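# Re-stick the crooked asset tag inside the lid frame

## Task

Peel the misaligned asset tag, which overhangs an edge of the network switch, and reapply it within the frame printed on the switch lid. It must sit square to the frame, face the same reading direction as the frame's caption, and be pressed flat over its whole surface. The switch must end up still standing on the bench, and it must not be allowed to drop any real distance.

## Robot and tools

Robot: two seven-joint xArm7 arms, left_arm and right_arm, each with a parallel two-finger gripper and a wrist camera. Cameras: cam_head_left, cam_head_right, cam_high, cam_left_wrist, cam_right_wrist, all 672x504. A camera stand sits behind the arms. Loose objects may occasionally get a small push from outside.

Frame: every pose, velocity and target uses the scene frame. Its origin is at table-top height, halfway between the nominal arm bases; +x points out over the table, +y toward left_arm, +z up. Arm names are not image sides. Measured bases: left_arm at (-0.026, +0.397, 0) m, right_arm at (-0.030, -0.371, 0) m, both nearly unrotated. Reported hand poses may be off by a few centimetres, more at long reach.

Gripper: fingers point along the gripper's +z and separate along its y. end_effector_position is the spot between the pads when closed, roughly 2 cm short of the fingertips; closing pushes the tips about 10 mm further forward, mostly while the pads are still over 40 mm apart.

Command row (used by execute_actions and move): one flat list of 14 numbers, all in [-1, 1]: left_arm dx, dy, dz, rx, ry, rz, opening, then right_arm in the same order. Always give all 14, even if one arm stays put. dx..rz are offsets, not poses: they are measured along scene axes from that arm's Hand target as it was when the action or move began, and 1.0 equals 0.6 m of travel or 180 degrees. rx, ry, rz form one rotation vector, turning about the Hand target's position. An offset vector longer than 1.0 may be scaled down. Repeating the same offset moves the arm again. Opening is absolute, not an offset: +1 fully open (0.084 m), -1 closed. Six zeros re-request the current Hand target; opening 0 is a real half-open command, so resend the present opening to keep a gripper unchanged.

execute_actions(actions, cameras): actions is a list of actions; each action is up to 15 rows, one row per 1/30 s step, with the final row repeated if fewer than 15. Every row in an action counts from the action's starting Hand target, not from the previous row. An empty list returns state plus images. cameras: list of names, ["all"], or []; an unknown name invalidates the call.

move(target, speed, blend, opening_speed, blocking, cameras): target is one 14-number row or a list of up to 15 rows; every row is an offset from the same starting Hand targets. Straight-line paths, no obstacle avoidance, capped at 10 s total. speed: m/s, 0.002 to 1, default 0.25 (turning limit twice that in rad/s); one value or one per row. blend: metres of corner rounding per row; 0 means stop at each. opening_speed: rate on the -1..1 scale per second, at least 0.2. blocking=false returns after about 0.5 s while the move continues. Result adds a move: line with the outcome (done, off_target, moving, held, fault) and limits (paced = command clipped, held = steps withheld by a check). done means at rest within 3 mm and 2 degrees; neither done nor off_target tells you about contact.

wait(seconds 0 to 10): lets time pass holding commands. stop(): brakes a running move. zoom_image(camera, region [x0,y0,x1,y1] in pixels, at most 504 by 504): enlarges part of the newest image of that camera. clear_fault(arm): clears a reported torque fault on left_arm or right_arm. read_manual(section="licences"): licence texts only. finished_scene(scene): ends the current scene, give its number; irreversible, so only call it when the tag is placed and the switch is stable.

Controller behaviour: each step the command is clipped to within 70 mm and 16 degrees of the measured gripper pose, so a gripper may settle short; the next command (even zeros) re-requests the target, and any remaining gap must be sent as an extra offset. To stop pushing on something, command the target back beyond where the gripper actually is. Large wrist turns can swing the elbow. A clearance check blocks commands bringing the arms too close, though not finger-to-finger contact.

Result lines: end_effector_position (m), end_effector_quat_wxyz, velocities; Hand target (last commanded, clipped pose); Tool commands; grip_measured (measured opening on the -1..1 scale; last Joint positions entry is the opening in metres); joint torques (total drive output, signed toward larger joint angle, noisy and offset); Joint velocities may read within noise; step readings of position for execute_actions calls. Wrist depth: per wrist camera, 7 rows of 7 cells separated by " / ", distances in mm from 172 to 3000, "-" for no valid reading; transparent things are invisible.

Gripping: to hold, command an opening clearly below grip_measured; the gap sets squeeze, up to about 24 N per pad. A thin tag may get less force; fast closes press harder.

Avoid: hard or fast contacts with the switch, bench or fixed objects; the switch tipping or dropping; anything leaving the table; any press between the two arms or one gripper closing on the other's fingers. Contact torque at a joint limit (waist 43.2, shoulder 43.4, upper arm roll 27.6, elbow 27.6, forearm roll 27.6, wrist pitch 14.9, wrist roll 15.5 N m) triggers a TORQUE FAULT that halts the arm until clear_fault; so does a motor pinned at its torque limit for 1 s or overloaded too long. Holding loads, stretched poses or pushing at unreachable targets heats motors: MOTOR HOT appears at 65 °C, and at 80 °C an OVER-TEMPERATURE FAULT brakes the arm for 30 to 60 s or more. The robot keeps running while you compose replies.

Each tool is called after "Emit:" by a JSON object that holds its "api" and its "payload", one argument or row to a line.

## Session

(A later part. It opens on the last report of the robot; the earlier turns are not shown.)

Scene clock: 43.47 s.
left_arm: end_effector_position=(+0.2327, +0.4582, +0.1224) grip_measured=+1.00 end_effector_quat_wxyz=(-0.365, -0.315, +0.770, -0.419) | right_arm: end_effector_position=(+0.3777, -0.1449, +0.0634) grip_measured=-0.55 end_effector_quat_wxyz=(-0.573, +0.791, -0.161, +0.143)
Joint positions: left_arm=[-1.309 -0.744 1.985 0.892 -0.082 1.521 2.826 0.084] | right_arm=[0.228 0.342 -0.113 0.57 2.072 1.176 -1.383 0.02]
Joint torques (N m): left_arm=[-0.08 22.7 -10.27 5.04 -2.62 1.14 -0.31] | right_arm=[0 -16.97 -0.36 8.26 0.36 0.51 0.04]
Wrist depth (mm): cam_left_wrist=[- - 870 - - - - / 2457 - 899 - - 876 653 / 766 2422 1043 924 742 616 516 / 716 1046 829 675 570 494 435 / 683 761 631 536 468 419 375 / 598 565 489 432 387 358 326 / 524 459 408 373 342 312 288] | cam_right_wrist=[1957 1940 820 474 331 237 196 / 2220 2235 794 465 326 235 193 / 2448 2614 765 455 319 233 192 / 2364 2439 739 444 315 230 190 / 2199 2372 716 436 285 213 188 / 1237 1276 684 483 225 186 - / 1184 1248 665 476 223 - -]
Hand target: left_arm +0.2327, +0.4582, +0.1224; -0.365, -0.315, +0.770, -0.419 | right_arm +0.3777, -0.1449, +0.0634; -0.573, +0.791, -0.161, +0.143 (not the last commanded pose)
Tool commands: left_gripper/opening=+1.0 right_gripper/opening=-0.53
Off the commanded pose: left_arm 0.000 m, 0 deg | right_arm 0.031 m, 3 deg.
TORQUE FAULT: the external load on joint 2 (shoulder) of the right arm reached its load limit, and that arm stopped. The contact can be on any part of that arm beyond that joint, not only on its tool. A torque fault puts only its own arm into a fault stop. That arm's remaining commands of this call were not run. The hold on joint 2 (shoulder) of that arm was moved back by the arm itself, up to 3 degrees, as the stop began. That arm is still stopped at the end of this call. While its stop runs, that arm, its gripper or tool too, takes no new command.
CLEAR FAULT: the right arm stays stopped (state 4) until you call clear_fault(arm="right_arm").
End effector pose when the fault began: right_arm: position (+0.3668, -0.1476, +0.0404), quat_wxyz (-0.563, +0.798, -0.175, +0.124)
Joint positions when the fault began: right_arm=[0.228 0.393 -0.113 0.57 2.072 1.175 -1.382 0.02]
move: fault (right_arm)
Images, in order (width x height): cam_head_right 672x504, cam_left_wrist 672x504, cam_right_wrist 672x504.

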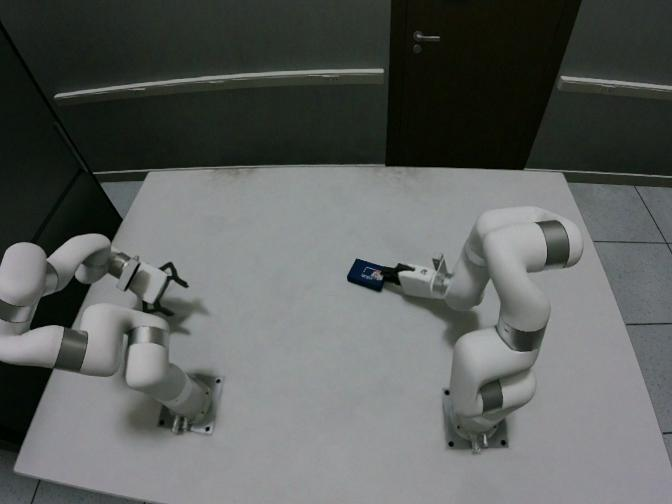

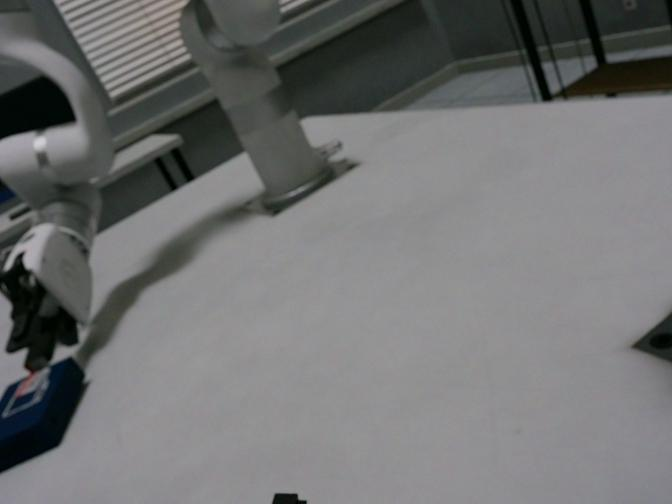

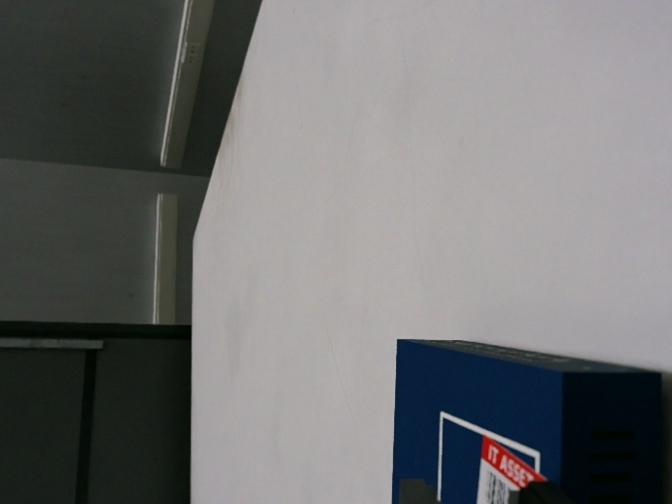

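Emit:
{"api": "clear_fault", "payload": {
  "arm": "right_arm"
}}

Emit:
{"api": "move", "payload": {
  "target": [0,0,0,0,0,0,1,-0.08,-0.14,0.1,0,0,0,-0.53],
  "speed": 0.12,
  "cameras": ["cam_right_wrist","cam_head_right","cam_left_wrist"]
}}

Emit:
{"api": "zoom_image", "payload": {
  "camera": "cam_left_wrist",
  "region": [0, 304, 200, 504]
}}

Scene clock: 45.73 s.
left_arm: end_effector_position=(+0.2327, +0.4582, +0.1224) grip_measured=+1.00 end_effector_quat_wxyz=(-0.365, -0.315, +0.770, -0.419) | right_arm: end_effector_position=(+0.3777, -0.1449, +0.0634) grip_measured=-0.55 end_effector_quat_wxyz=(-0.573, +0.791, -0.161, +0.143)
Joint positions: left_arm=[-1.309 -0.744 1.985 0.892 -0.082 1.521 2.826 0.084] | right_arm=[0.228 0.341 -0.113 0.57 2.072 1.176 -1.383 0.02]
Joint torques (N m): left_arm=[0.06 21.93 -10 5.12 -2.42 1.25 -0.36] | right_arm=[0.32 -16.46 -0.49 8.38 0.34 0.66 0.01]
Wrist depth (mm): cam_left_wrist=[- - 875 - - - - / 2405 - 892 - - 875 654 / 765 2431 1048 921 741 616 517 / 712 1045 826 677 570 492 435 / 678 756 627 535 468 419 376 / 596 564 490 431 386 358 326 / 524 458 408 374 342 312 288] | cam_right_wrist=[1935 1898 823 474 331 238 196 / 2192 2264 790 466 326 235 194 / 2448 2519 766 456 321 232 192 / 2381 2465 740 442 316 230 190 / 2271 2364 716 439 286 213 188 / 1233 1266 688 486 229 193 - / 1188 1237 666 476 227 190 -]
Hand target: left_arm +0.2327, +0.4582, +0.1224; -0.365, -0.315, +0.770, -0.419 | right_arm +0.3777, -0.1449, +0.0634; -0.573, +0.791, -0.161, +0.143 (not the last commanded pose)
Tool commands: left_gripper/opening=+1.0 right_gripper/opening=-0.53
Off the commanded pose: left_arm 0.000 m, 0 deg | right_arm 0.031 m, 3 deg.
TORQUE FAULT, CONTINUED: the right arm's stop, for the torque fault of joint 2 (shoulder) that an earlier result reported, is over. The call counts as one of the actions that you can send in this scene. The hold on joint 2 (shoulder) of that arm was moved back by the arm itself, up to 3 degrees, as the stop began. That arm's target is now where it stood when the stop ended, not its last command. That arm's gripper keeps its grip as last carried out, and that arm accepts commands again: back off and push less far.
CLEAR FAULT: your call cleared the right arm's torque fault. If a joint's load stays at its limit, that arm stops again at once.

Scene clock: 47.30 s.
left_arm: end_effector_position=(+0.2327, +0.4582, +0.1224) grip_measured=+1.00 end_effector_quat_wxyz=(-0.365, -0.315, +0.770, -0.419) | right_arm: end_effector_position=(+0.3297, -0.2288, +0.1234) grip_measured=-0.55 end_effector_quat_wxyz=(-0.573, +0.791, -0.161, +0.143)
Joint positions: left_arm=[-1.309 -0.744 1.985 0.892 -0.082 1.521 2.826 0.084] | right_arm=[0.084 -0.004 -0.271 0.356 1.711 1.188 -1.239 0.02]
Joint torques (N m): left_arm=[-0.18 22.19 -10.21 4.88 -2.68 1.24 -0.46] | right_arm=[-4.7 -12.15 -2.4 8.81 -2.73 0.07 1.36]
Wrist depth (mm): cam_left_wrist=[- - 880 - - - - / 838 - 902 - - 871 654 / 807 2448 1040 929 743 617 516 / 758 1046 829 678 570 494 434 / 952 757 630 538 467 419 376 / 596 566 489 431 385 358 326 / 526 461 407 374 342 312 287] | cam_right_wrist=[2014 2038 2008 629 453 333 277 / 2257 2325 2279 691 447 351 274 / 2528 2654 1139 677 441 344 272 / 2414 2538 1098 661 433 341 268 / 1350 1431 1066 643 352 299 268 / 1305 1388 1026 629 347 277 266 / 1264 1320 997 622 412 276 263]
Hand target: left_arm +0.2327, +0.4582, +0.1224; -0.365, -0.315, +0.770, -0.419 | right_arm +0.3297, -0.2289, +0.1234; -0.573, +0.791, -0.161, +0.143
Off the commanded pose: left_arm 0.000 m, 0 deg | right_arm 0.000 m, 0 deg.
move: done
Images, in order (width x height): cam_head_right 672x504, cam_left_wrist 672x504, cam_right_wrist 672x504.

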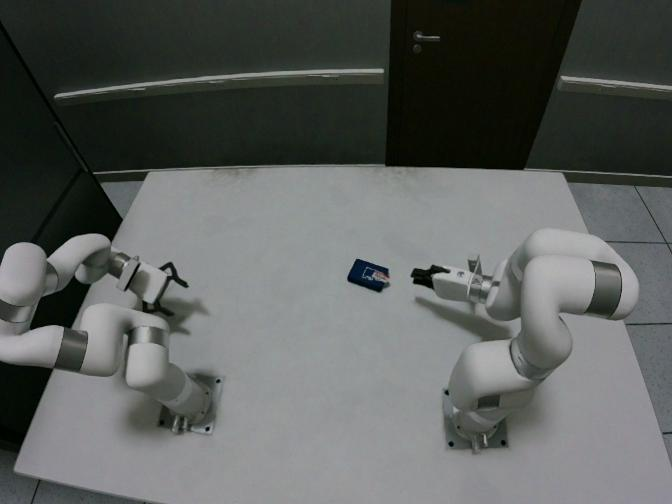

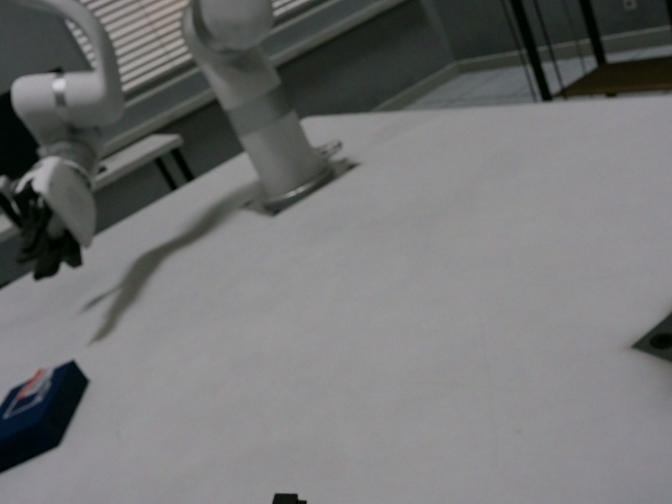

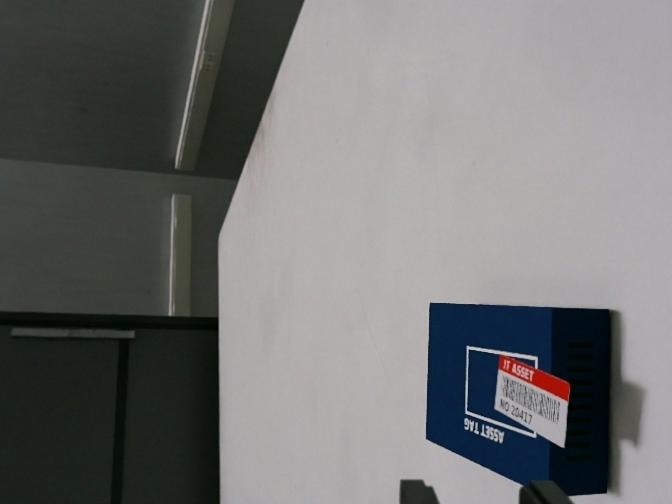

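Scaled by 2.520 from the camera's 672x504 image, which has a finer 960x720 frame.

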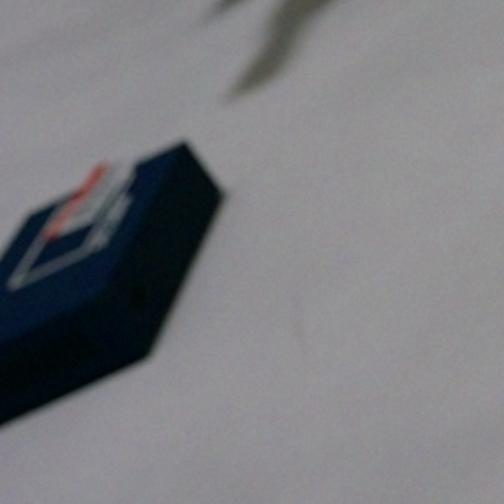

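Emit:
{"api": "move", "payload": {
  "target": [
    [0,0,0,0,0,0,1,0.0295,0.0475,-0.1412,-0.081,0.0536,-0.0131,-0.5],
    [0,0,0,0,0,0,1,0.0708,0.1293,-0.1412,-0.081,0.0536,-0.0131,-0.5],
    [0,0,0,0,0,0,1,0.0708,0.1293,-0.1412,-0.081,0.0536,-0.0131,-1]
  ],
  "cameras": ["cam_right_wrist","cam_left_wrist"],
  "speed": [0.15,0.06,0.05],
  "opening_speed": 0.6
}}

Emit:
{"api": "zoom_image", "payload": {
  "camera": "cam_left_wrist",
  "region": [0, 304, 200, 504]
}}

Emit:
{"api": "move", "payload": {
  "target": [0,0,0,0,0,0,1,0.0075,0.015,0.05,0,0,0,-1],
  "cameras": ["cam_right_wrist","cam_left_wrist","cam_head_right"],
  "speed": 0.02
}}

Emit:
{"api": "zoom_image", "payload": {
  "camera": "cam_left_wrist",
  "region": [0, 304, 200, 504]
}}

Scene clock: 54.77 s.
left_arm: end_effector_position=(+0.2327, +0.4582, +0.1224) grip_measured=+1.00 end_effector_quat_wxyz=(-0.365, -0.315, +0.770, -0.419) | right_arm: end_effector_position=(+0.3722, -0.1513, +0.0387) grip_measured=-1.00 end_effector_quat_wxyz=(-0.449, +0.863, -0.205, +0.107)
Joint positions: left_arm=[-1.309 -0.744 1.985 0.892 -0.082 1.521 2.826 0.084] | right_arm=[0.319 0.258 -0.058 0.602 2.065 0.77 -1.19 0]
Joint torques (N m): left_arm=[0.04 22.2 -10.11 4.92 -2.75 1.2 -0.4] | right_arm=[3.7 -9.75 0.43 7.13 2.32 -0.56 1.33]
Wrist depth (mm): cam_left_wrist=[- - 876 - - - - / 710 - 901 - - 871 653 / 747 2422 1040 916 739 614 515 / 707 1046 829 675 569 493 433 / 675 756 626 536 469 420 376 / 598 563 489 432 386 358 325 / 526 459 409 373 341 312 288] | cam_right_wrist=[645 438 306 249 200 175 - / 646 435 305 249 200 182 - / 639 433 304 248 199 181 - / 636 431 303 247 199 181 - / 629 430 301 233 198 173 - / 624 429 224 185 - 172 - / 621 426 223 185 - - -]
Hand target: left_arm +0.2327, +0.4582, +0.1224; -0.365, -0.315, +0.770, -0.419 | right_arm +0.3722, -0.1513, +0.0387; -0.449, +0.863, -0.205, +0.107
Off the commanded pose: left_arm 0.000 m, 0 deg | right_arm 0.000 m, 0 deg.
move: done
Images, in order (width x height): cam_left_wrist 672x504, cam_right_wrist 672x504.

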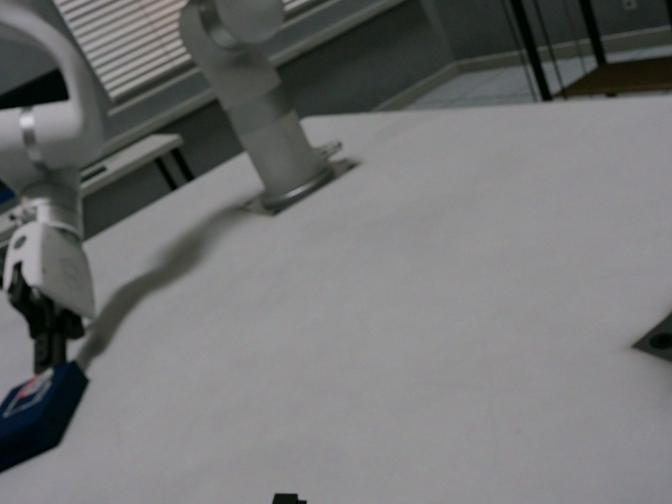

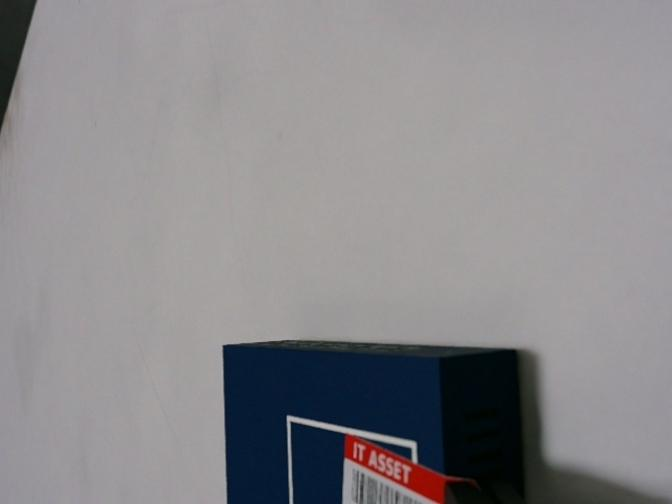

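Scaled by 2.520 from the camera's 672x504 image, which has a finer 960x720 frame.

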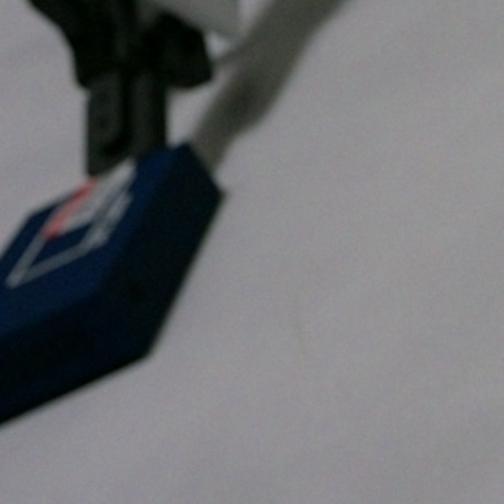

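Scene clock: 56.73 s.
left_arm: end_effector_position=(+0.2327, +0.4582, +0.1224) grip_measured=+1.00 end_effector_quat_wxyz=(-0.365, -0.315, +0.770, -0.419) | right_arm: end_effector_position=(+0.3767, -0.1423, +0.0687) grip_measured=-1.00 end_effector_quat_wxyz=(-0.449, +0.863, -0.205, +0.107)
Joint positions: left_arm=[-1.309 -0.744 1.985 0.892 -0.082 1.521 2.826 0.084] | right_arm=[0.337 0.17 -0.042 0.6 2.018 0.713 -1.089 0]
Joint torques (N m): left_arm=[0.31 21.81 -10.3 4.82 -2.67 1.19 -0.29] | right_arm=[4.86 -16.34 1.78 15.39 -3.25 -0.63 1.35]
Wrist depth (mm): cam_left_wrist=[- - 874 - - - - / 707 - 897 - - 876 655 / 745 2414 1043 918 741 617 516 / 689 1051 828 677 571 494 435 / 671 757 630 536 468 418 376 / 595 566 488 433 388 358 326 / 524 459 409 374 342 312 288] | cam_right_wrist=[686 487 376 306 247 206 183 / 681 482 374 305 246 214 182 / 679 482 373 304 245 213 182 / 773 479 371 303 244 213 182 / 767 476 371 286 244 204 182 / 763 475 369 239 198 196 181 / 761 521 369 240 182 195 181]
Hand target: left_arm +0.2327, +0.4582, +0.1224; -0.365, -0.315, +0.770, -0.419 | right_arm +0.3767, -0.1423, +0.0687; -0.449, +0.863, -0.205, +0.107
Off the commanded pose: left_arm 0.000 m, 0 deg | right_arm 0.000 m, 0 deg.
move: done
Images, in order (width x height): cam_head_right 672x504, cam_left_wrist 672x504, cam_right_wrist 672x504.

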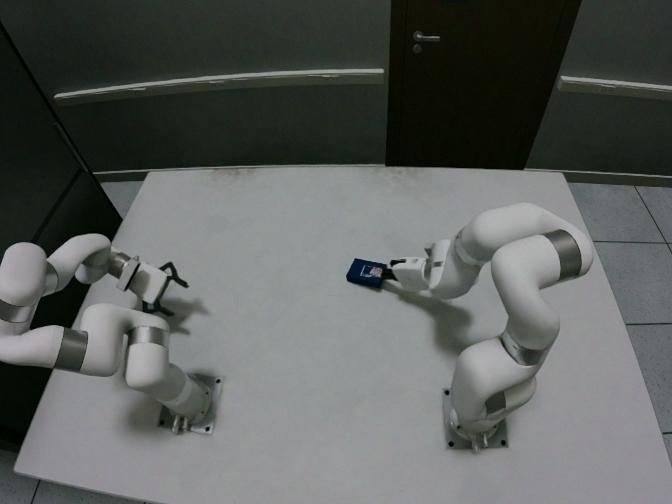

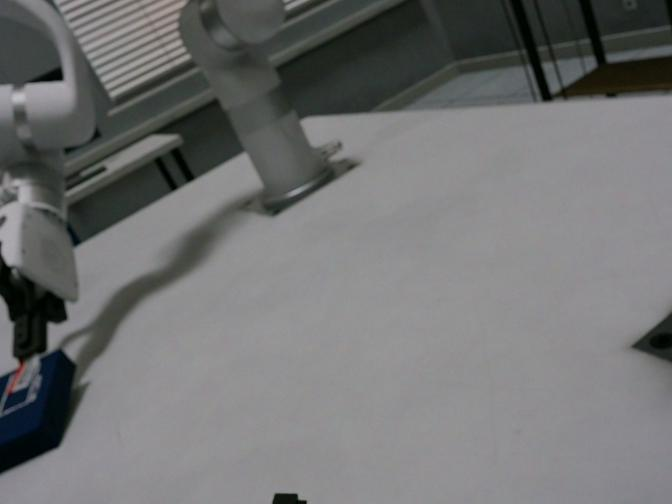

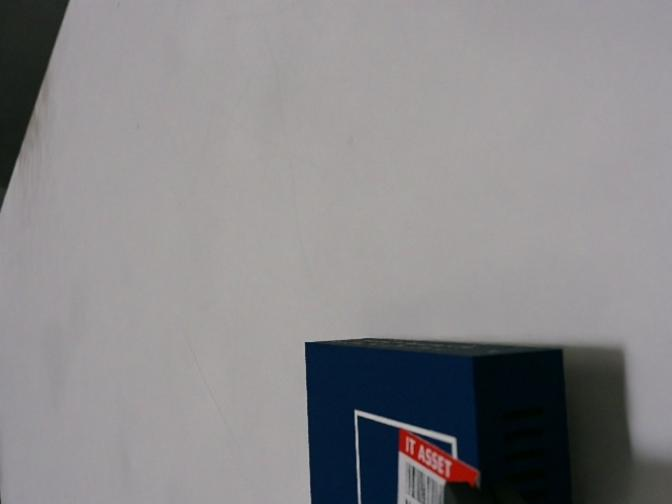

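Scaled by 2.520 from the camera's 672x504 image, which has a finer 960x720 frame.

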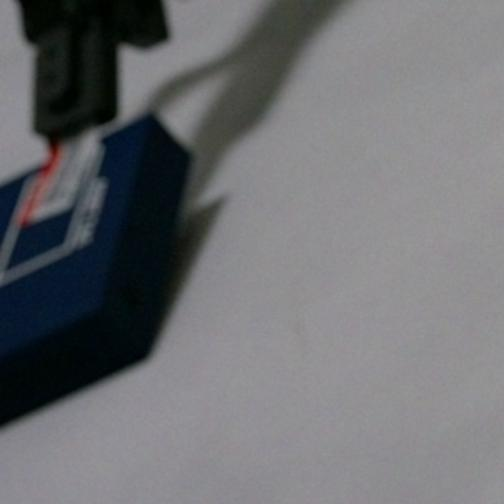

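Emit:
{"api": "move", "payload": {
  "target": [
    [0,0,0,0,0,0,1,-0.0075,-0.015,-0.05,0,0,0,-1],
    [0,0,0,0,0,0,1,-0.0075,-0.015,-0.05,0,0,0,-0.5],
    [0,0,0,0,0,0,1,-0.045,-0.09,-0.05,0,0,0,-0.5],
    [0,0,0,0,0,0,1,-0.16,-0.3,0.2,0,0,0,-0.5]
  ],
  "speed": [0.05,0.05,0.1,0.25],
  "opening_speed": 1,
  "cameras": ["cam_left_wrist"]
}}

Scene clock: 63.30 s.
left_arm: end_effector_position=(+0.2327, +0.4582, +0.1224) grip_measured=+1.00 end_effector_quat_wxyz=(-0.365, -0.315, +0.770, -0.419) | right_arm: end_effector_position=(+0.2807, -0.3223, +0.1887) grip_measured=-0.52 end_effector_quat_wxyz=(-0.449, +0.863, -0.205, +0.107)
Joint positions: left_arm=[-1.309 -0.744 1.985 0.892 -0.082 1.521 2.826 0.084] | right_arm=[-0.088 -0.603 -0.348 0.252 0.967 0.991 -0.536 0.021]
Joint torques (N m): left_arm=[0.17 22 -10 4.99 -2.9 1.19 -0.5] | right_arm=[-4.73 -6.77 -0.25 19.51 -2.4 1.02 1.39]
Wrist depth (mm): cam_left_wrist=[857 - 889 - - - - / 850 - 901 - - 872 655 / 2257 2414 1042 927 743 617 515 / - 1043 825 679 571 492 435 / 958 759 627 535 469 418 377 / 595 564 490 433 386 357 326 / 524 458 408 374 341 313 288] | cam_right_wrist=[1985 859 667 508 414 349 312 / 2249 852 659 506 413 362 310 / 2492 851 657 505 412 361 310 / 1188 849 654 506 410 360 310 / 1184 839 654 448 405 359 310 / 1345 841 650 475 402 359 308 / 1281 836 650 501 408 345 308]
Hand target: left_arm +0.2327, +0.4582, +0.1224; -0.365, -0.315, +0.770, -0.419 | right_arm +0.2807, -0.3223, +0.1887; -0.449, +0.863, -0.205, +0.107
Off the commanded pose: left_arm 0.000 m, 0 deg | right_arm 0.000 m, 0 deg.
move: done
Images, in order (width x height): cam_left_wrist 672x504.

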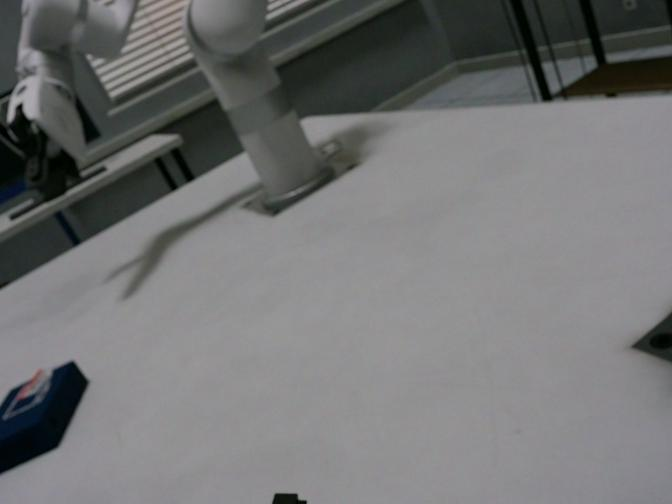

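Emit:
{"api": "move", "payload": {
  "target": [
    [0.1,-0.25,0.25,-0.06,-0.19,-0.177,1,0,0,0,0,0,0,-0.5],
    [0.339,-0.92,0.074,-0.1941,-0.6343,-0.5914,1,0,0,0,0,0,0,-0.5]
  ],
  "speed": 0.3,
  "blend": [0.05,0],
  "cameras": ["cam_left_wrist","cam_head_left"]
}}

Scene clock: 70.87 s.
left_arm: end_effector_position=(+0.4361, -0.0938, +0.1668) grip_measured=+1.00 end_effector_quat_wxyz=(+0.135, +0.822, +0.507, -0.220) | right_arm: end_effector_position=(+0.2807, -0.3223, +0.1887) grip_measured=-0.52 end_effector_quat_wxyz=(-0.449, +0.863, -0.205, +0.107)
Joint positions: left_arm=[-3.068 -1.106 1.894 1.815 0.582 1.101 4.181 0.084] | right_arm=[-0.088 -0.603 -0.348 0.252 0.967 0.991 -0.536 0.021]
Joint torques (N m): left_arm=[-8.3 37.38 -12.73 8.27 1.98 -1.08 2.88] | right_arm=[-4.25 -6.32 0.01 19.19 -2.5 0.99 1.37]
Wrist depth (mm): cam_left_wrist=[236 236 234 233 233 232 231 / 251 250 248 244 243 246 245 / 267 266 235 231 255 262 261 / 282 281 274 244 272 276 275 / 303 303 295 261 261 297 295 / 328 326 325 323 321 320 319 / 350 349 346 345 343 341 340] | cam_right_wrist=[1962 857 664 506 414 348 311 / 2279 856 660 508 413 362 311 / 373 843 657 506 412 361 310 / 380 848 655 506 411 360 310 / 381 848 655 448 405 360 309 / 359 764 653 475 401 360 310 / 1164 833 650 501 408 344 308]
Hand target: left_arm +0.4361, -0.0938, +0.1668; +0.135, +0.822, +0.507, -0.220 | right_arm +0.2807, -0.3223, +0.1887; -0.449, +0.863, -0.205, +0.107
Off the commanded pose: left_arm 0.000 m, 0 deg | right_arm 0.000 m, 0 deg.
move: done
Images, in order (width x height): cam_head_left 672x504, cam_left_wrist 672x504.

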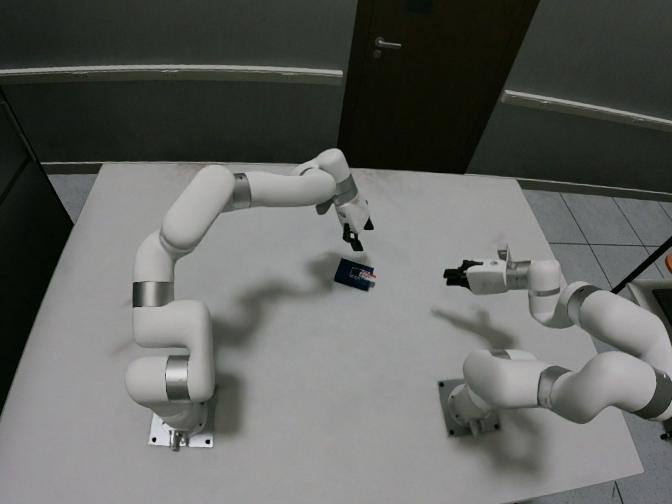

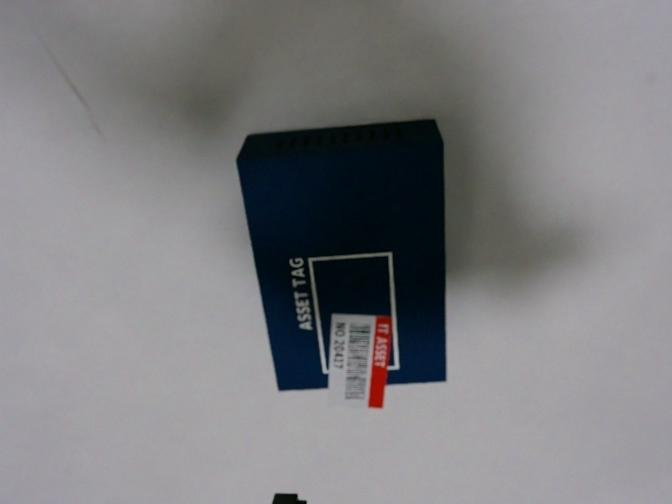

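Emit:
{"api": "move", "payload": {
  "target": [-0.0178,0.073,-0.1625,0,0,0.0244,1,0,0,0,0,0,0,-0.5],
  "speed": 0.15,
  "cameras": ["cam_left_wrist","cam_right_wrist","cam_head_left"]
}}

Emit:
{"api": "zoom_image", "payload": {
  "camera": "cam_head_left",
  "region": [300, 210, 420, 310]
}}

Scene clock: 74.07 s.
left_arm: end_effector_position=(+0.4254, -0.0500, +0.0694) grip_measured=+1.00 end_effector_quat_wxyz=(+0.144, +0.802, +0.538, -0.215) | right_arm: end_effector_position=(+0.2807, -0.3223, +0.1887) grip_measured=-0.52 end_effector_quat_wxyz=(-0.449, +0.863, -0.205, +0.107)
Joint positions: left_arm=[-2.905 -1.151 1.974 1.508 0.673 0.828 4.126 0.084] | right_arm=[-0.088 -0.603 -0.348 0.252 0.967 0.991 -0.536 0.021]
Joint torques (N m): left_arm=[8.06 32.86 -14.08 4.03 2.55 -3.72 -2.96] | right_arm=[-4.37 -6.49 0.27 18.92 -2.59 0.96 1.42]
Wrist depth (mm): cam_left_wrist=[- - - - - - - / - - - - - - - / - - - - - - - / 173 172 - - - - - / 183 182 181 177 177 176 178 / 198 197 192 - - - 191 / 211 210 209 - - - 204] | cam_right_wrist=[1951 855 662 508 414 348 311 / 2235 854 659 509 413 361 311 / 2457 849 657 505 412 361 311 / 1196 446 575 505 411 361 310 / 416 421 657 448 404 360 309 / 415 419 569 475 402 360 308 / 1290 763 649 501 408 344 308]
Hand target: left_arm +0.4254, -0.0500, +0.0693; +0.144, +0.802, +0.538, -0.215 | right_arm +0.2807, -0.3223, +0.1887; -0.449, +0.863, -0.205, +0.107
Off the commanded pose: left_arm 0.000 m, 0 deg | right_arm 0.000 m, 0 deg.
move: done
Images, in order (width x height): cam_head_left 672x504, cam_left_wrist 672x504, cam_right_wrist 672x504.

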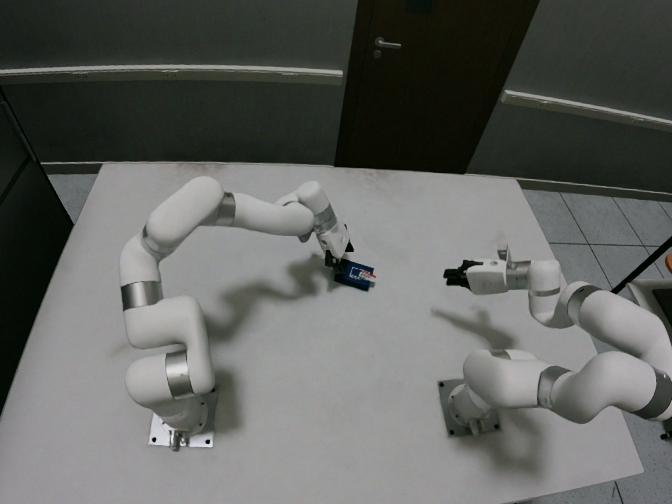

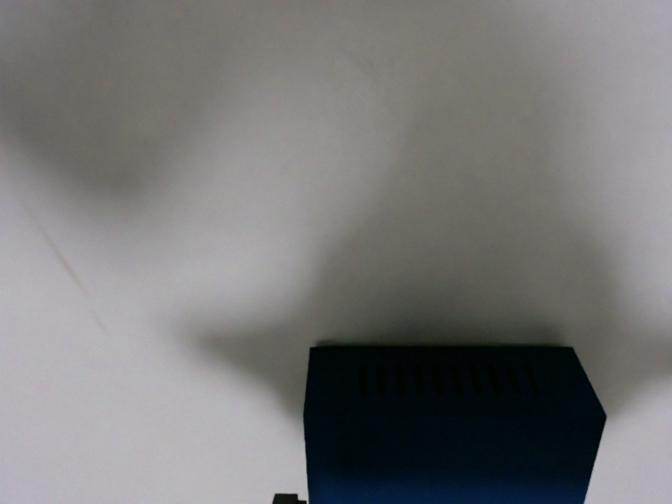

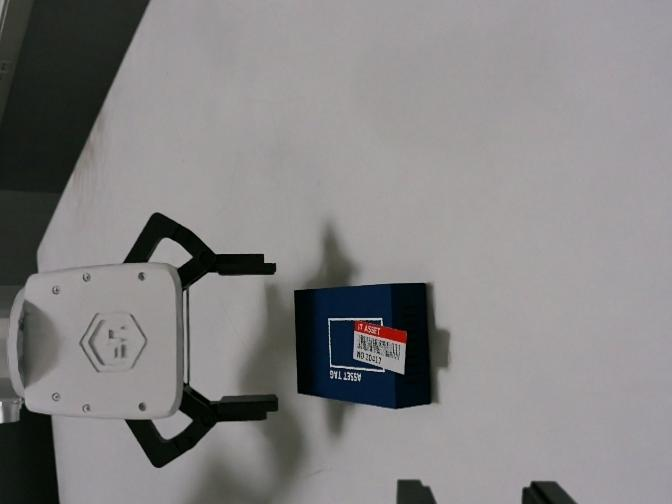

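Scaled by 4.200 from the camera's 672x504 image, which has a finer 960x720 frame.

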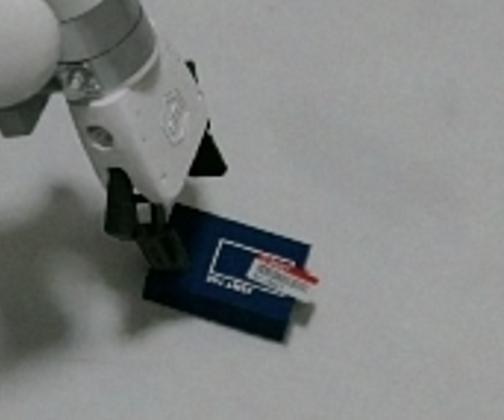

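Emit:
{"api": "move", "payload": {
  "target": [
    [-0.0047,0.002,0,0,0,0,1,0,0,0,0,0,0,-0.5],
    [-0.0165,-0.0268,-0.0542,0,0,0,1,0,0,0,0,0,0,-0.5]
  ],
  "speed": 0.06,
  "cameras": ["cam_left_wrist","cam_right_wrist"]
}}

Scene clock: 76.60 s.
left_arm: end_effector_position=(+0.4156, -0.0661, +0.0369) grip_measured=+1.00 end_effector_quat_wxyz=(+0.144, +0.802, +0.538, -0.215) | right_arm: end_effector_position=(+0.2807, -0.3223, +0.1887) grip_measured=-0.52 end_effector_quat_wxyz=(-0.449, +0.863, -0.205, +0.107)
Joint positions: left_arm=[-2.962 -1.196 2.025 1.518 0.709 0.766 4.105 0.084] | right_arm=[-0.088 -0.603 -0.348 0.252 0.967 0.991 -0.536 0.021]
Joint torques (N m): left_arm=[-8.01 34.41 -13.61 7 2.32 -3.56 -2.96] | right_arm=[-4 -6.26 0.53 18.81 -2.57 0.84 1.35]
Wrist depth (mm): cam_left_wrist=[- - - - - - - / - - - - - - - / - - - - - - - / - - - - - - - / - - - - - - - / - - - - - - - / - - - - - - -] | cam_right_wrist=[1951 854 662 508 413 350 311 / 2249 852 659 508 412 362 311 / 2483 849 659 506 412 361 311 / 1188 847 450 477 410 361 311 / 409 422 569 449 404 359 309 / 420 420 438 452 403 359 308 / 1164 922 566 502 408 345 308]
Hand target: left_arm +0.4155, -0.0661, +0.0368; +0.144, +0.802, +0.538, -0.215 | right_arm +0.2807, -0.3223, +0.1887; -0.449, +0.863, -0.205, +0.107
Off the commanded pose: left_arm 0.000 m, 0 deg | right_arm 0.000 m, 0 deg.
move: done
Images, in order (width x height): cam_left_wrist 672x504, cam_right_wrist 672x504.

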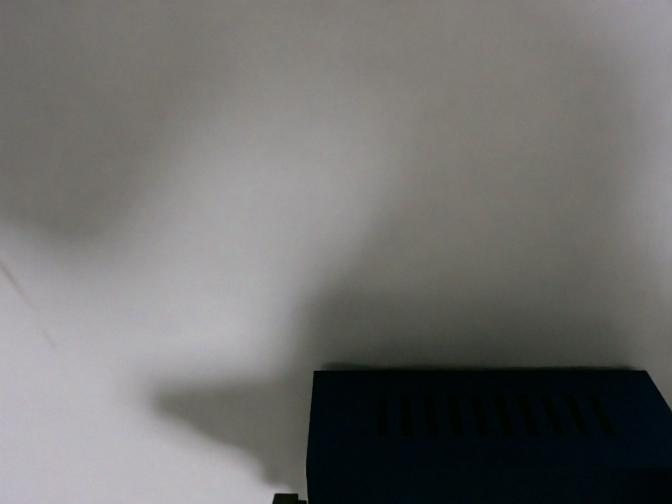

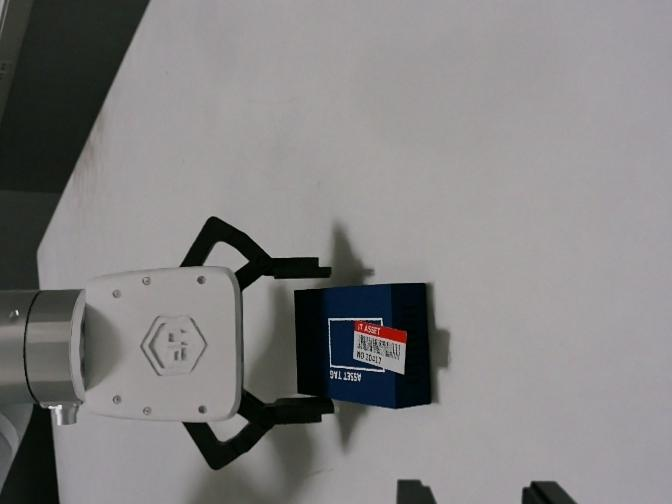

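Emit:
{"api": "move", "payload": {
  "target": [
    [-0.005,-0.015,-0.018,0,0,0,1,0,0,0,0,0,0,-0.5],
    [-0.005,-0.015,-0.018,0,0,0,0.5,0,0,0,0,0,0,-0.5]
  ],
  "speed": 0.05,
  "opening_speed": 0.4,
  "cameras": ["cam_left_wrist","cam_right_wrist"]
}}

Scene clock: 79.40 s.
left_arm: end_effector_position=(+0.4125, -0.0751, +0.0260) grip_measured=+0.75 end_effector_quat_wxyz=(+0.144, +0.802, +0.538, -0.215) | right_arm: end_effector_position=(+0.2807, -0.3223, +0.1887) grip_measured=-0.52 end_effector_quat_wxyz=(-0.449, +0.863, -0.205, +0.107)
Joint positions: left_arm=[-2.994 -1.216 2.044 1.538 0.719 0.749 4.097 0.075] | right_arm=[-0.088 -0.603 -0.348 0.252 0.967 0.991 -0.536 0.021]
Joint torques (N m): left_arm=[-3.35 33.71 -13.85 7.41 2.48 -3.97 -2.33] | right_arm=[-3.86 -6.38 0.77 18.66 -2.45 0.92 1.38]
Wrist depth (mm): cam_left_wrist=[- - - - - - - / - - - - - - - / - - - - - - - / - - - - - - - / - - - - - - - / - - - - - - - / - - - - - - -] | cam_right_wrist=[1996 855 659 509 413 348 311 / 2249 853 655 508 413 361 311 / 2492 849 656 505 412 361 311 / 1190 843 448 479 411 361 310 / 408 419 424 448 404 359 309 / 421 417 423 451 401 358 309 / 1166 836 605 499 409 345 308]
Hand target: left_arm +0.4125, -0.0751, +0.0260; +0.144, +0.802, +0.538, -0.215 | right_arm +0.2807, -0.3223, +0.1887; -0.449, +0.863, -0.205, +0.107
Off the commanded pose: left_arm 0.000 m, 0 deg | right_arm 0.000 m, 0 deg.
move: done
Images, in order (width x height): cam_left_wrist 672x504, cam_right_wrist 672x504.

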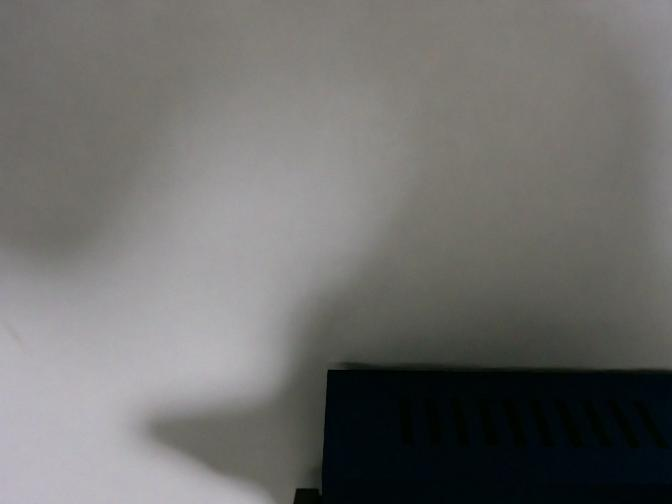

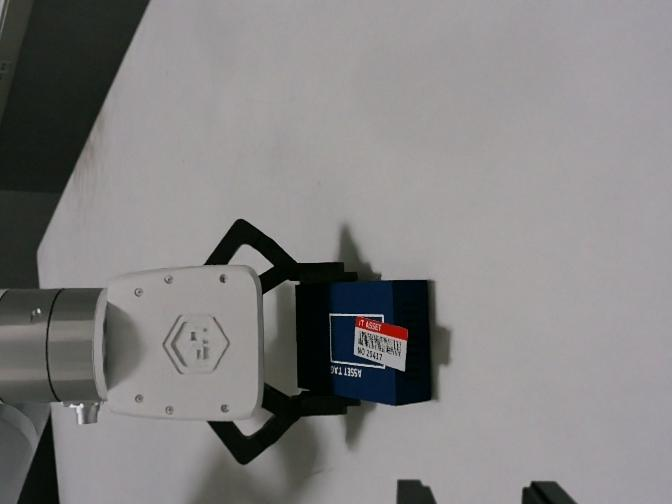

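Emit:
{"api": "move", "payload": {
  "target": [
    [0,0,0,0,0,0,0,0.1307,0.2147,-0.15,0,0,0.016,-0.5],
    [0,0,0,0,0,0,0,0.1307,0.2147,-0.25,0,0,0.016,-0.5],
    [0,0,0,0,0,0,0,0.1678,0.2985,-0.25,0,0,0.016,-0.5],
    [0,0,0,0,0,0,0,0.1678,0.2985,-0.25,0,0,0.016,-1]
  ],
  "speed": [0.2,0.12,0.07,0.05],
  "cameras": ["cam_right_wrist","cam_head_right"]
}}

Emit:
{"api": "move", "payload": {
  "target": [0,0,0,0,0,0,0,0.0067,0.0152,0.065,0,0,0,-1],
  "speed": 0.02,
  "cameras": ["cam_right_wrist","cam_head_right"]
}}

Emit:
{"api": "zoom_image", "payload": {
  "camera": "cam_right_wrist",
  "region": [252, 304, 602, 504]
}}

Emit:
{"api": "zoom_image", "payload": {
  "camera": "cam_head_right",
  "region": [320, 220, 440, 320]
}}

Scene clock: 86.37 s.
left_arm: end_effector_position=(+0.4127, -0.0750, +0.0260) grip_measured=+0.75 end_effector_quat_wxyz=(+0.144, +0.802, +0.538, -0.215) | right_arm: end_effector_position=(+0.3813, -0.1433, +0.0386) grip_measured=-0.73 end_effector_quat_wxyz=(-0.452, +0.868, -0.184, +0.096)
Joint positions: left_arm=[-2.994 -1.216 2.044 1.538 0.719 0.749 4.097 0.075] | right_arm=[0.331 0.292 -0.071 0.653 1.994 0.782 -1.154 0.012]
Joint torques (N m): left_arm=[-9.4 32.15 -17.36 2.8 1.78 -3.47 -0.15] | right_arm=[4.22 -18.41 7.21 19.78 4.15 5.49 1.33]
Wrist depth (mm): cam_left_wrist=[- - - - - - - / - - - - - - - / - - - - - - - / - - - - - - - / - - - - - - - / - - - - - - - / - - - - - - -] | cam_right_wrist=[630 431 302 246 198 173 - / 629 427 301 245 198 180 - / 625 386 300 245 198 180 - / 193 195 299 244 197 179 - / 174 188 196 200 196 - - / - 220 224 184 - - - / - 175 223 184 - - -]
Hand target: left_arm +0.4125, -0.0751, +0.0260; +0.144, +0.802, +0.538, -0.215 | right_arm +0.3814, -0.1432, +0.0387; -0.452, +0.868, -0.184, +0.096
Off the commanded pose: left_arm 0.000 m, 0 deg | right_arm 0.000 m, 0 deg.
move: done
Images, in order (width x height): cam_head_right 672x504, cam_right_wrist 672x504.

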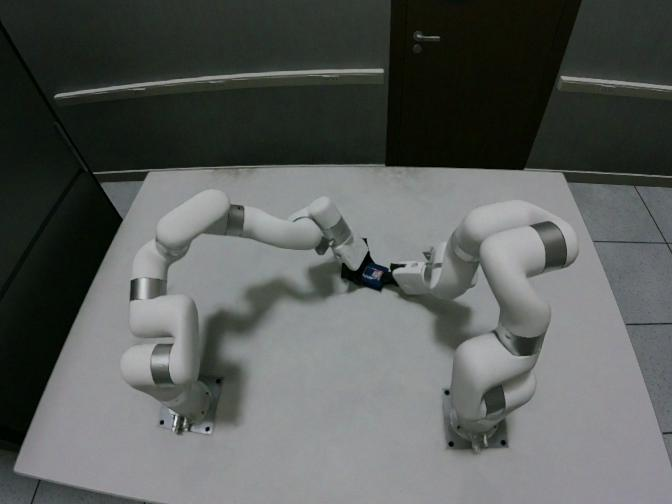

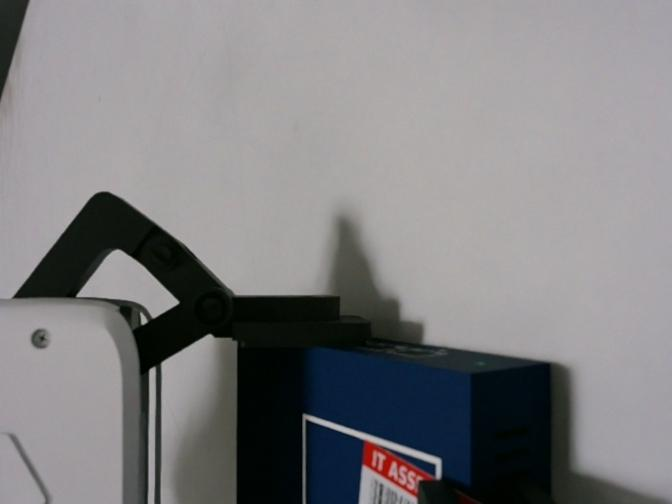

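Scene clock: 88.77 s.
left_arm: end_effector_position=(+0.4125, -0.0753, +0.0261) grip_measured=+0.75 end_effector_quat_wxyz=(+0.144, +0.802, +0.538, -0.215) | right_arm: end_effector_position=(+0.3854, -0.1341, +0.0777) grip_measured=-1.00 end_effector_quat_wxyz=(-0.452, +0.868, -0.184, +0.096)
Joint positions: left_arm=[-2.994 -1.216 2.044 1.538 0.719 0.749 4.097 0.075] | right_arm=[0.35 0.177 -0.056 0.643 1.925 0.722 -1.026 0]
Joint torques (N m): left_arm=[9.52 30.38 0.2 5.2 0.43 1.3 -1.01] | right_arm=[3.92 -22.37 1.08 14.81 -2.81 1.05 1.39]
Wrist depth (mm): cam_left_wrist=[- - - - - - - / - - - - - - - / - - - - - - - / - - - - - - - / - - - - - - - / - - - - - - - / - - - - - - -] | cam_right_wrist=[719 507 395 304 259 217 193 / 714 509 393 303 259 226 192 / 819 506 366 303 258 224 192 / 962 555 206 285 258 224 192 / 181 184 186 206 209 224 191 / 179 182 184 247 197 - 191 / 178 181 183 245 196 - 191]
Hand target: left_arm +0.4125, -0.0751, +0.0260; +0.144, +0.802, +0.538, -0.215 | right_arm +0.3854, -0.1341, +0.0777; -0.452, +0.868, -0.184, +0.096
Off the commanded pose: left_arm 0.000 m, 0 deg | right_arm 0.000 m, 0 deg.
move: done
Images, in order (width x height): cam_head_right 672x504, cam_right_wrist 672x504.

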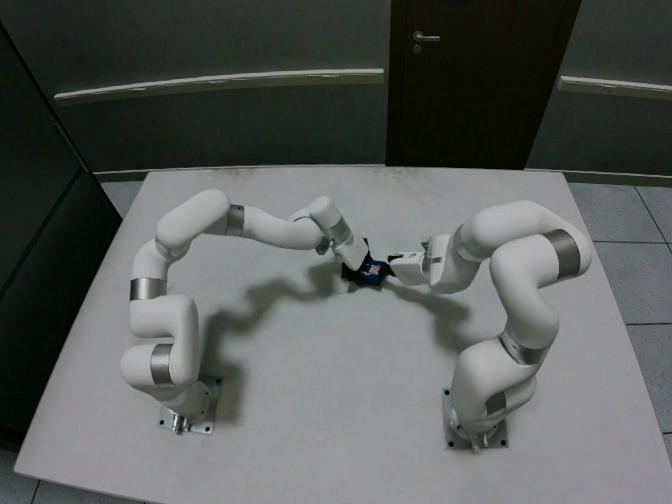

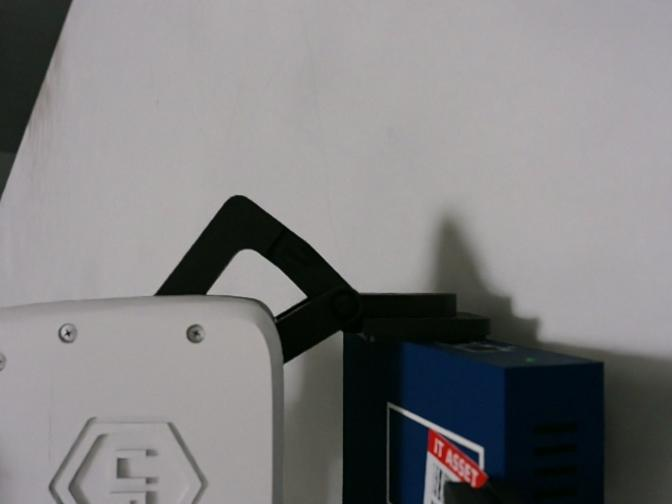

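Scaled by 1.440 from the camera's 672x504 image, which has a finer 960x720 frame.

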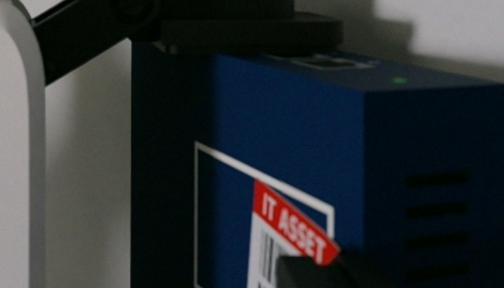

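Scaled by 4.200 from the camera's 672x504 image, which has a finer 960x720 frame.

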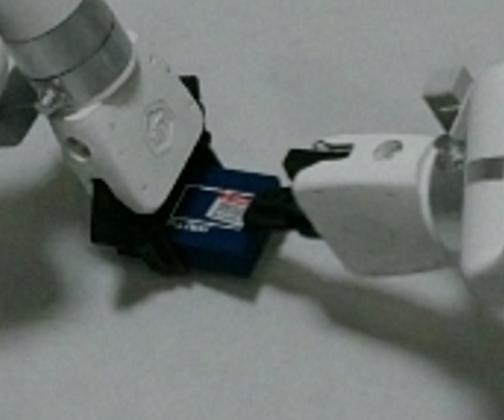

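Emit:
{"api": "move", "payload": {
  "target": [0,0,0,0,0,0,0,-0.01,-0.02,0.08,0,0,0,-1],
  "speed": 0.03,
  "cameras": ["cam_right_wrist","cam_head_right"]
}}

Emit:
{"api": "zoom_image", "payload": {
  "camera": "cam_right_wrist",
  "region": [352, 304, 672, 504]
}}

Emit:
{"api": "zoom_image", "payload": {
  "camera": "cam_head_right",
  "region": [320, 220, 440, 320]
}}

Scene clock: 91.73 s.
left_arm: end_effector_position=(+0.4126, -0.0751, +0.0260) grip_measured=+0.75 end_effector_quat_wxyz=(+0.144, +0.802, +0.538, -0.215) | right_arm: end_effector_position=(+0.3794, -0.1461, +0.1257) grip_measured=-1.00 end_effector_quat_wxyz=(-0.452, +0.868, -0.184, +0.096)
Joint positions: left_arm=[-2.994 -1.216 2.044 1.538 0.719 0.749 4.097 0.075] | right_arm=[0.341 0.001 -0.065 0.584 1.771 0.691 -0.852 0]
Joint torques (N m): left_arm=[2.31 33.07 -6.37 2.96 0.51 2.23 -0.21] | right_arm=[-4.86 -14.73 -2.37 12.19 -3.12 -0.94 1.31]
Wrist depth (mm): cam_left_wrist=[- - - - - - - / - - - - - - - / - - - - - - - / - - - - - - - / - - - - - - - / - - - - - - - / - - - - - - -] | cam_right_wrist=[1951 662 511 393 335 280 249 / 2145 657 509 393 335 279 249 / 925 658 505 392 333 278 248 / 920 652 547 245 318 279 248 / 226 220 221 223 248 240 231 / 208 217 219 222 287 220 196 / 204 215 219 222 287 204 195]
Hand target: left_arm +0.4125, -0.0751, +0.0260; +0.144, +0.802, +0.538, -0.215 | right_arm +0.3794, -0.1461, +0.1257; -0.452, +0.868, -0.184, +0.096
Off the commanded pose: left_arm 0.000 m, 0 deg | right_arm 0.000 m, 0 deg.
move: done
Images, in order (width x height): cam_head_right 672x504, cam_right_wrist 672x504.

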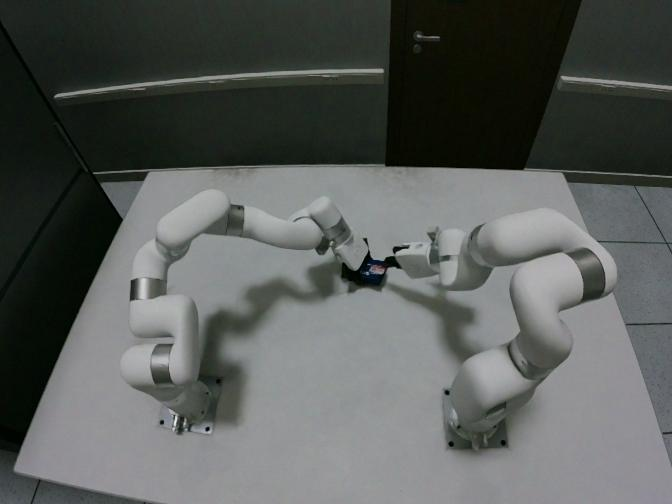

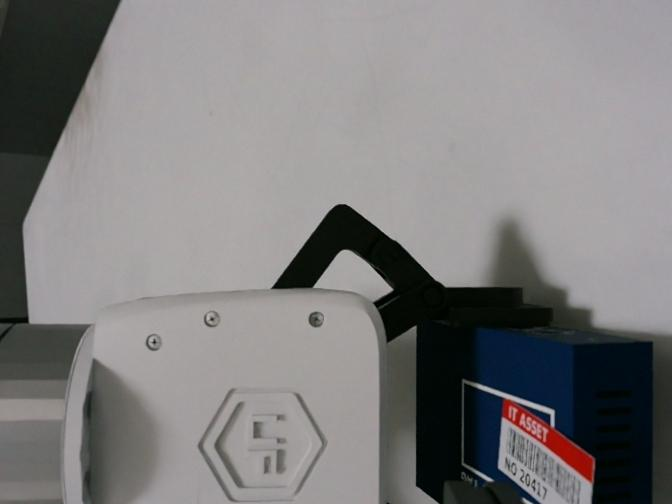

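Scaled by 1.575 from the camera's 672x504 image, which has a finer 960x720 frame.

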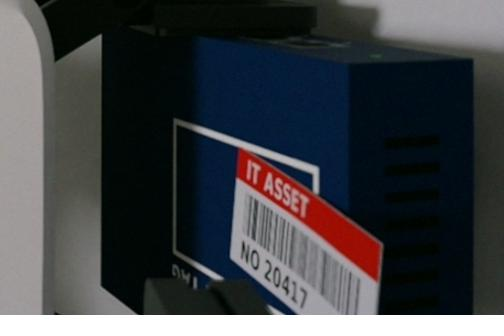

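Scaled by 4.200 from the camera's 672x504 image, which has a finer 960x720 frame.

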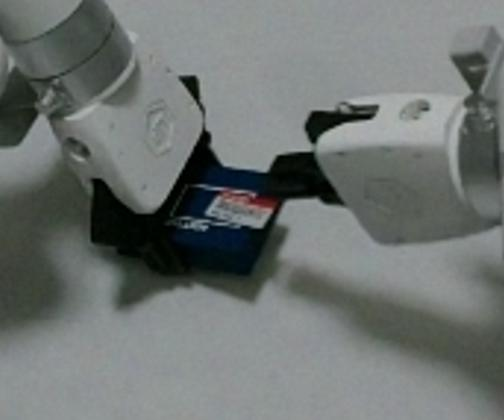

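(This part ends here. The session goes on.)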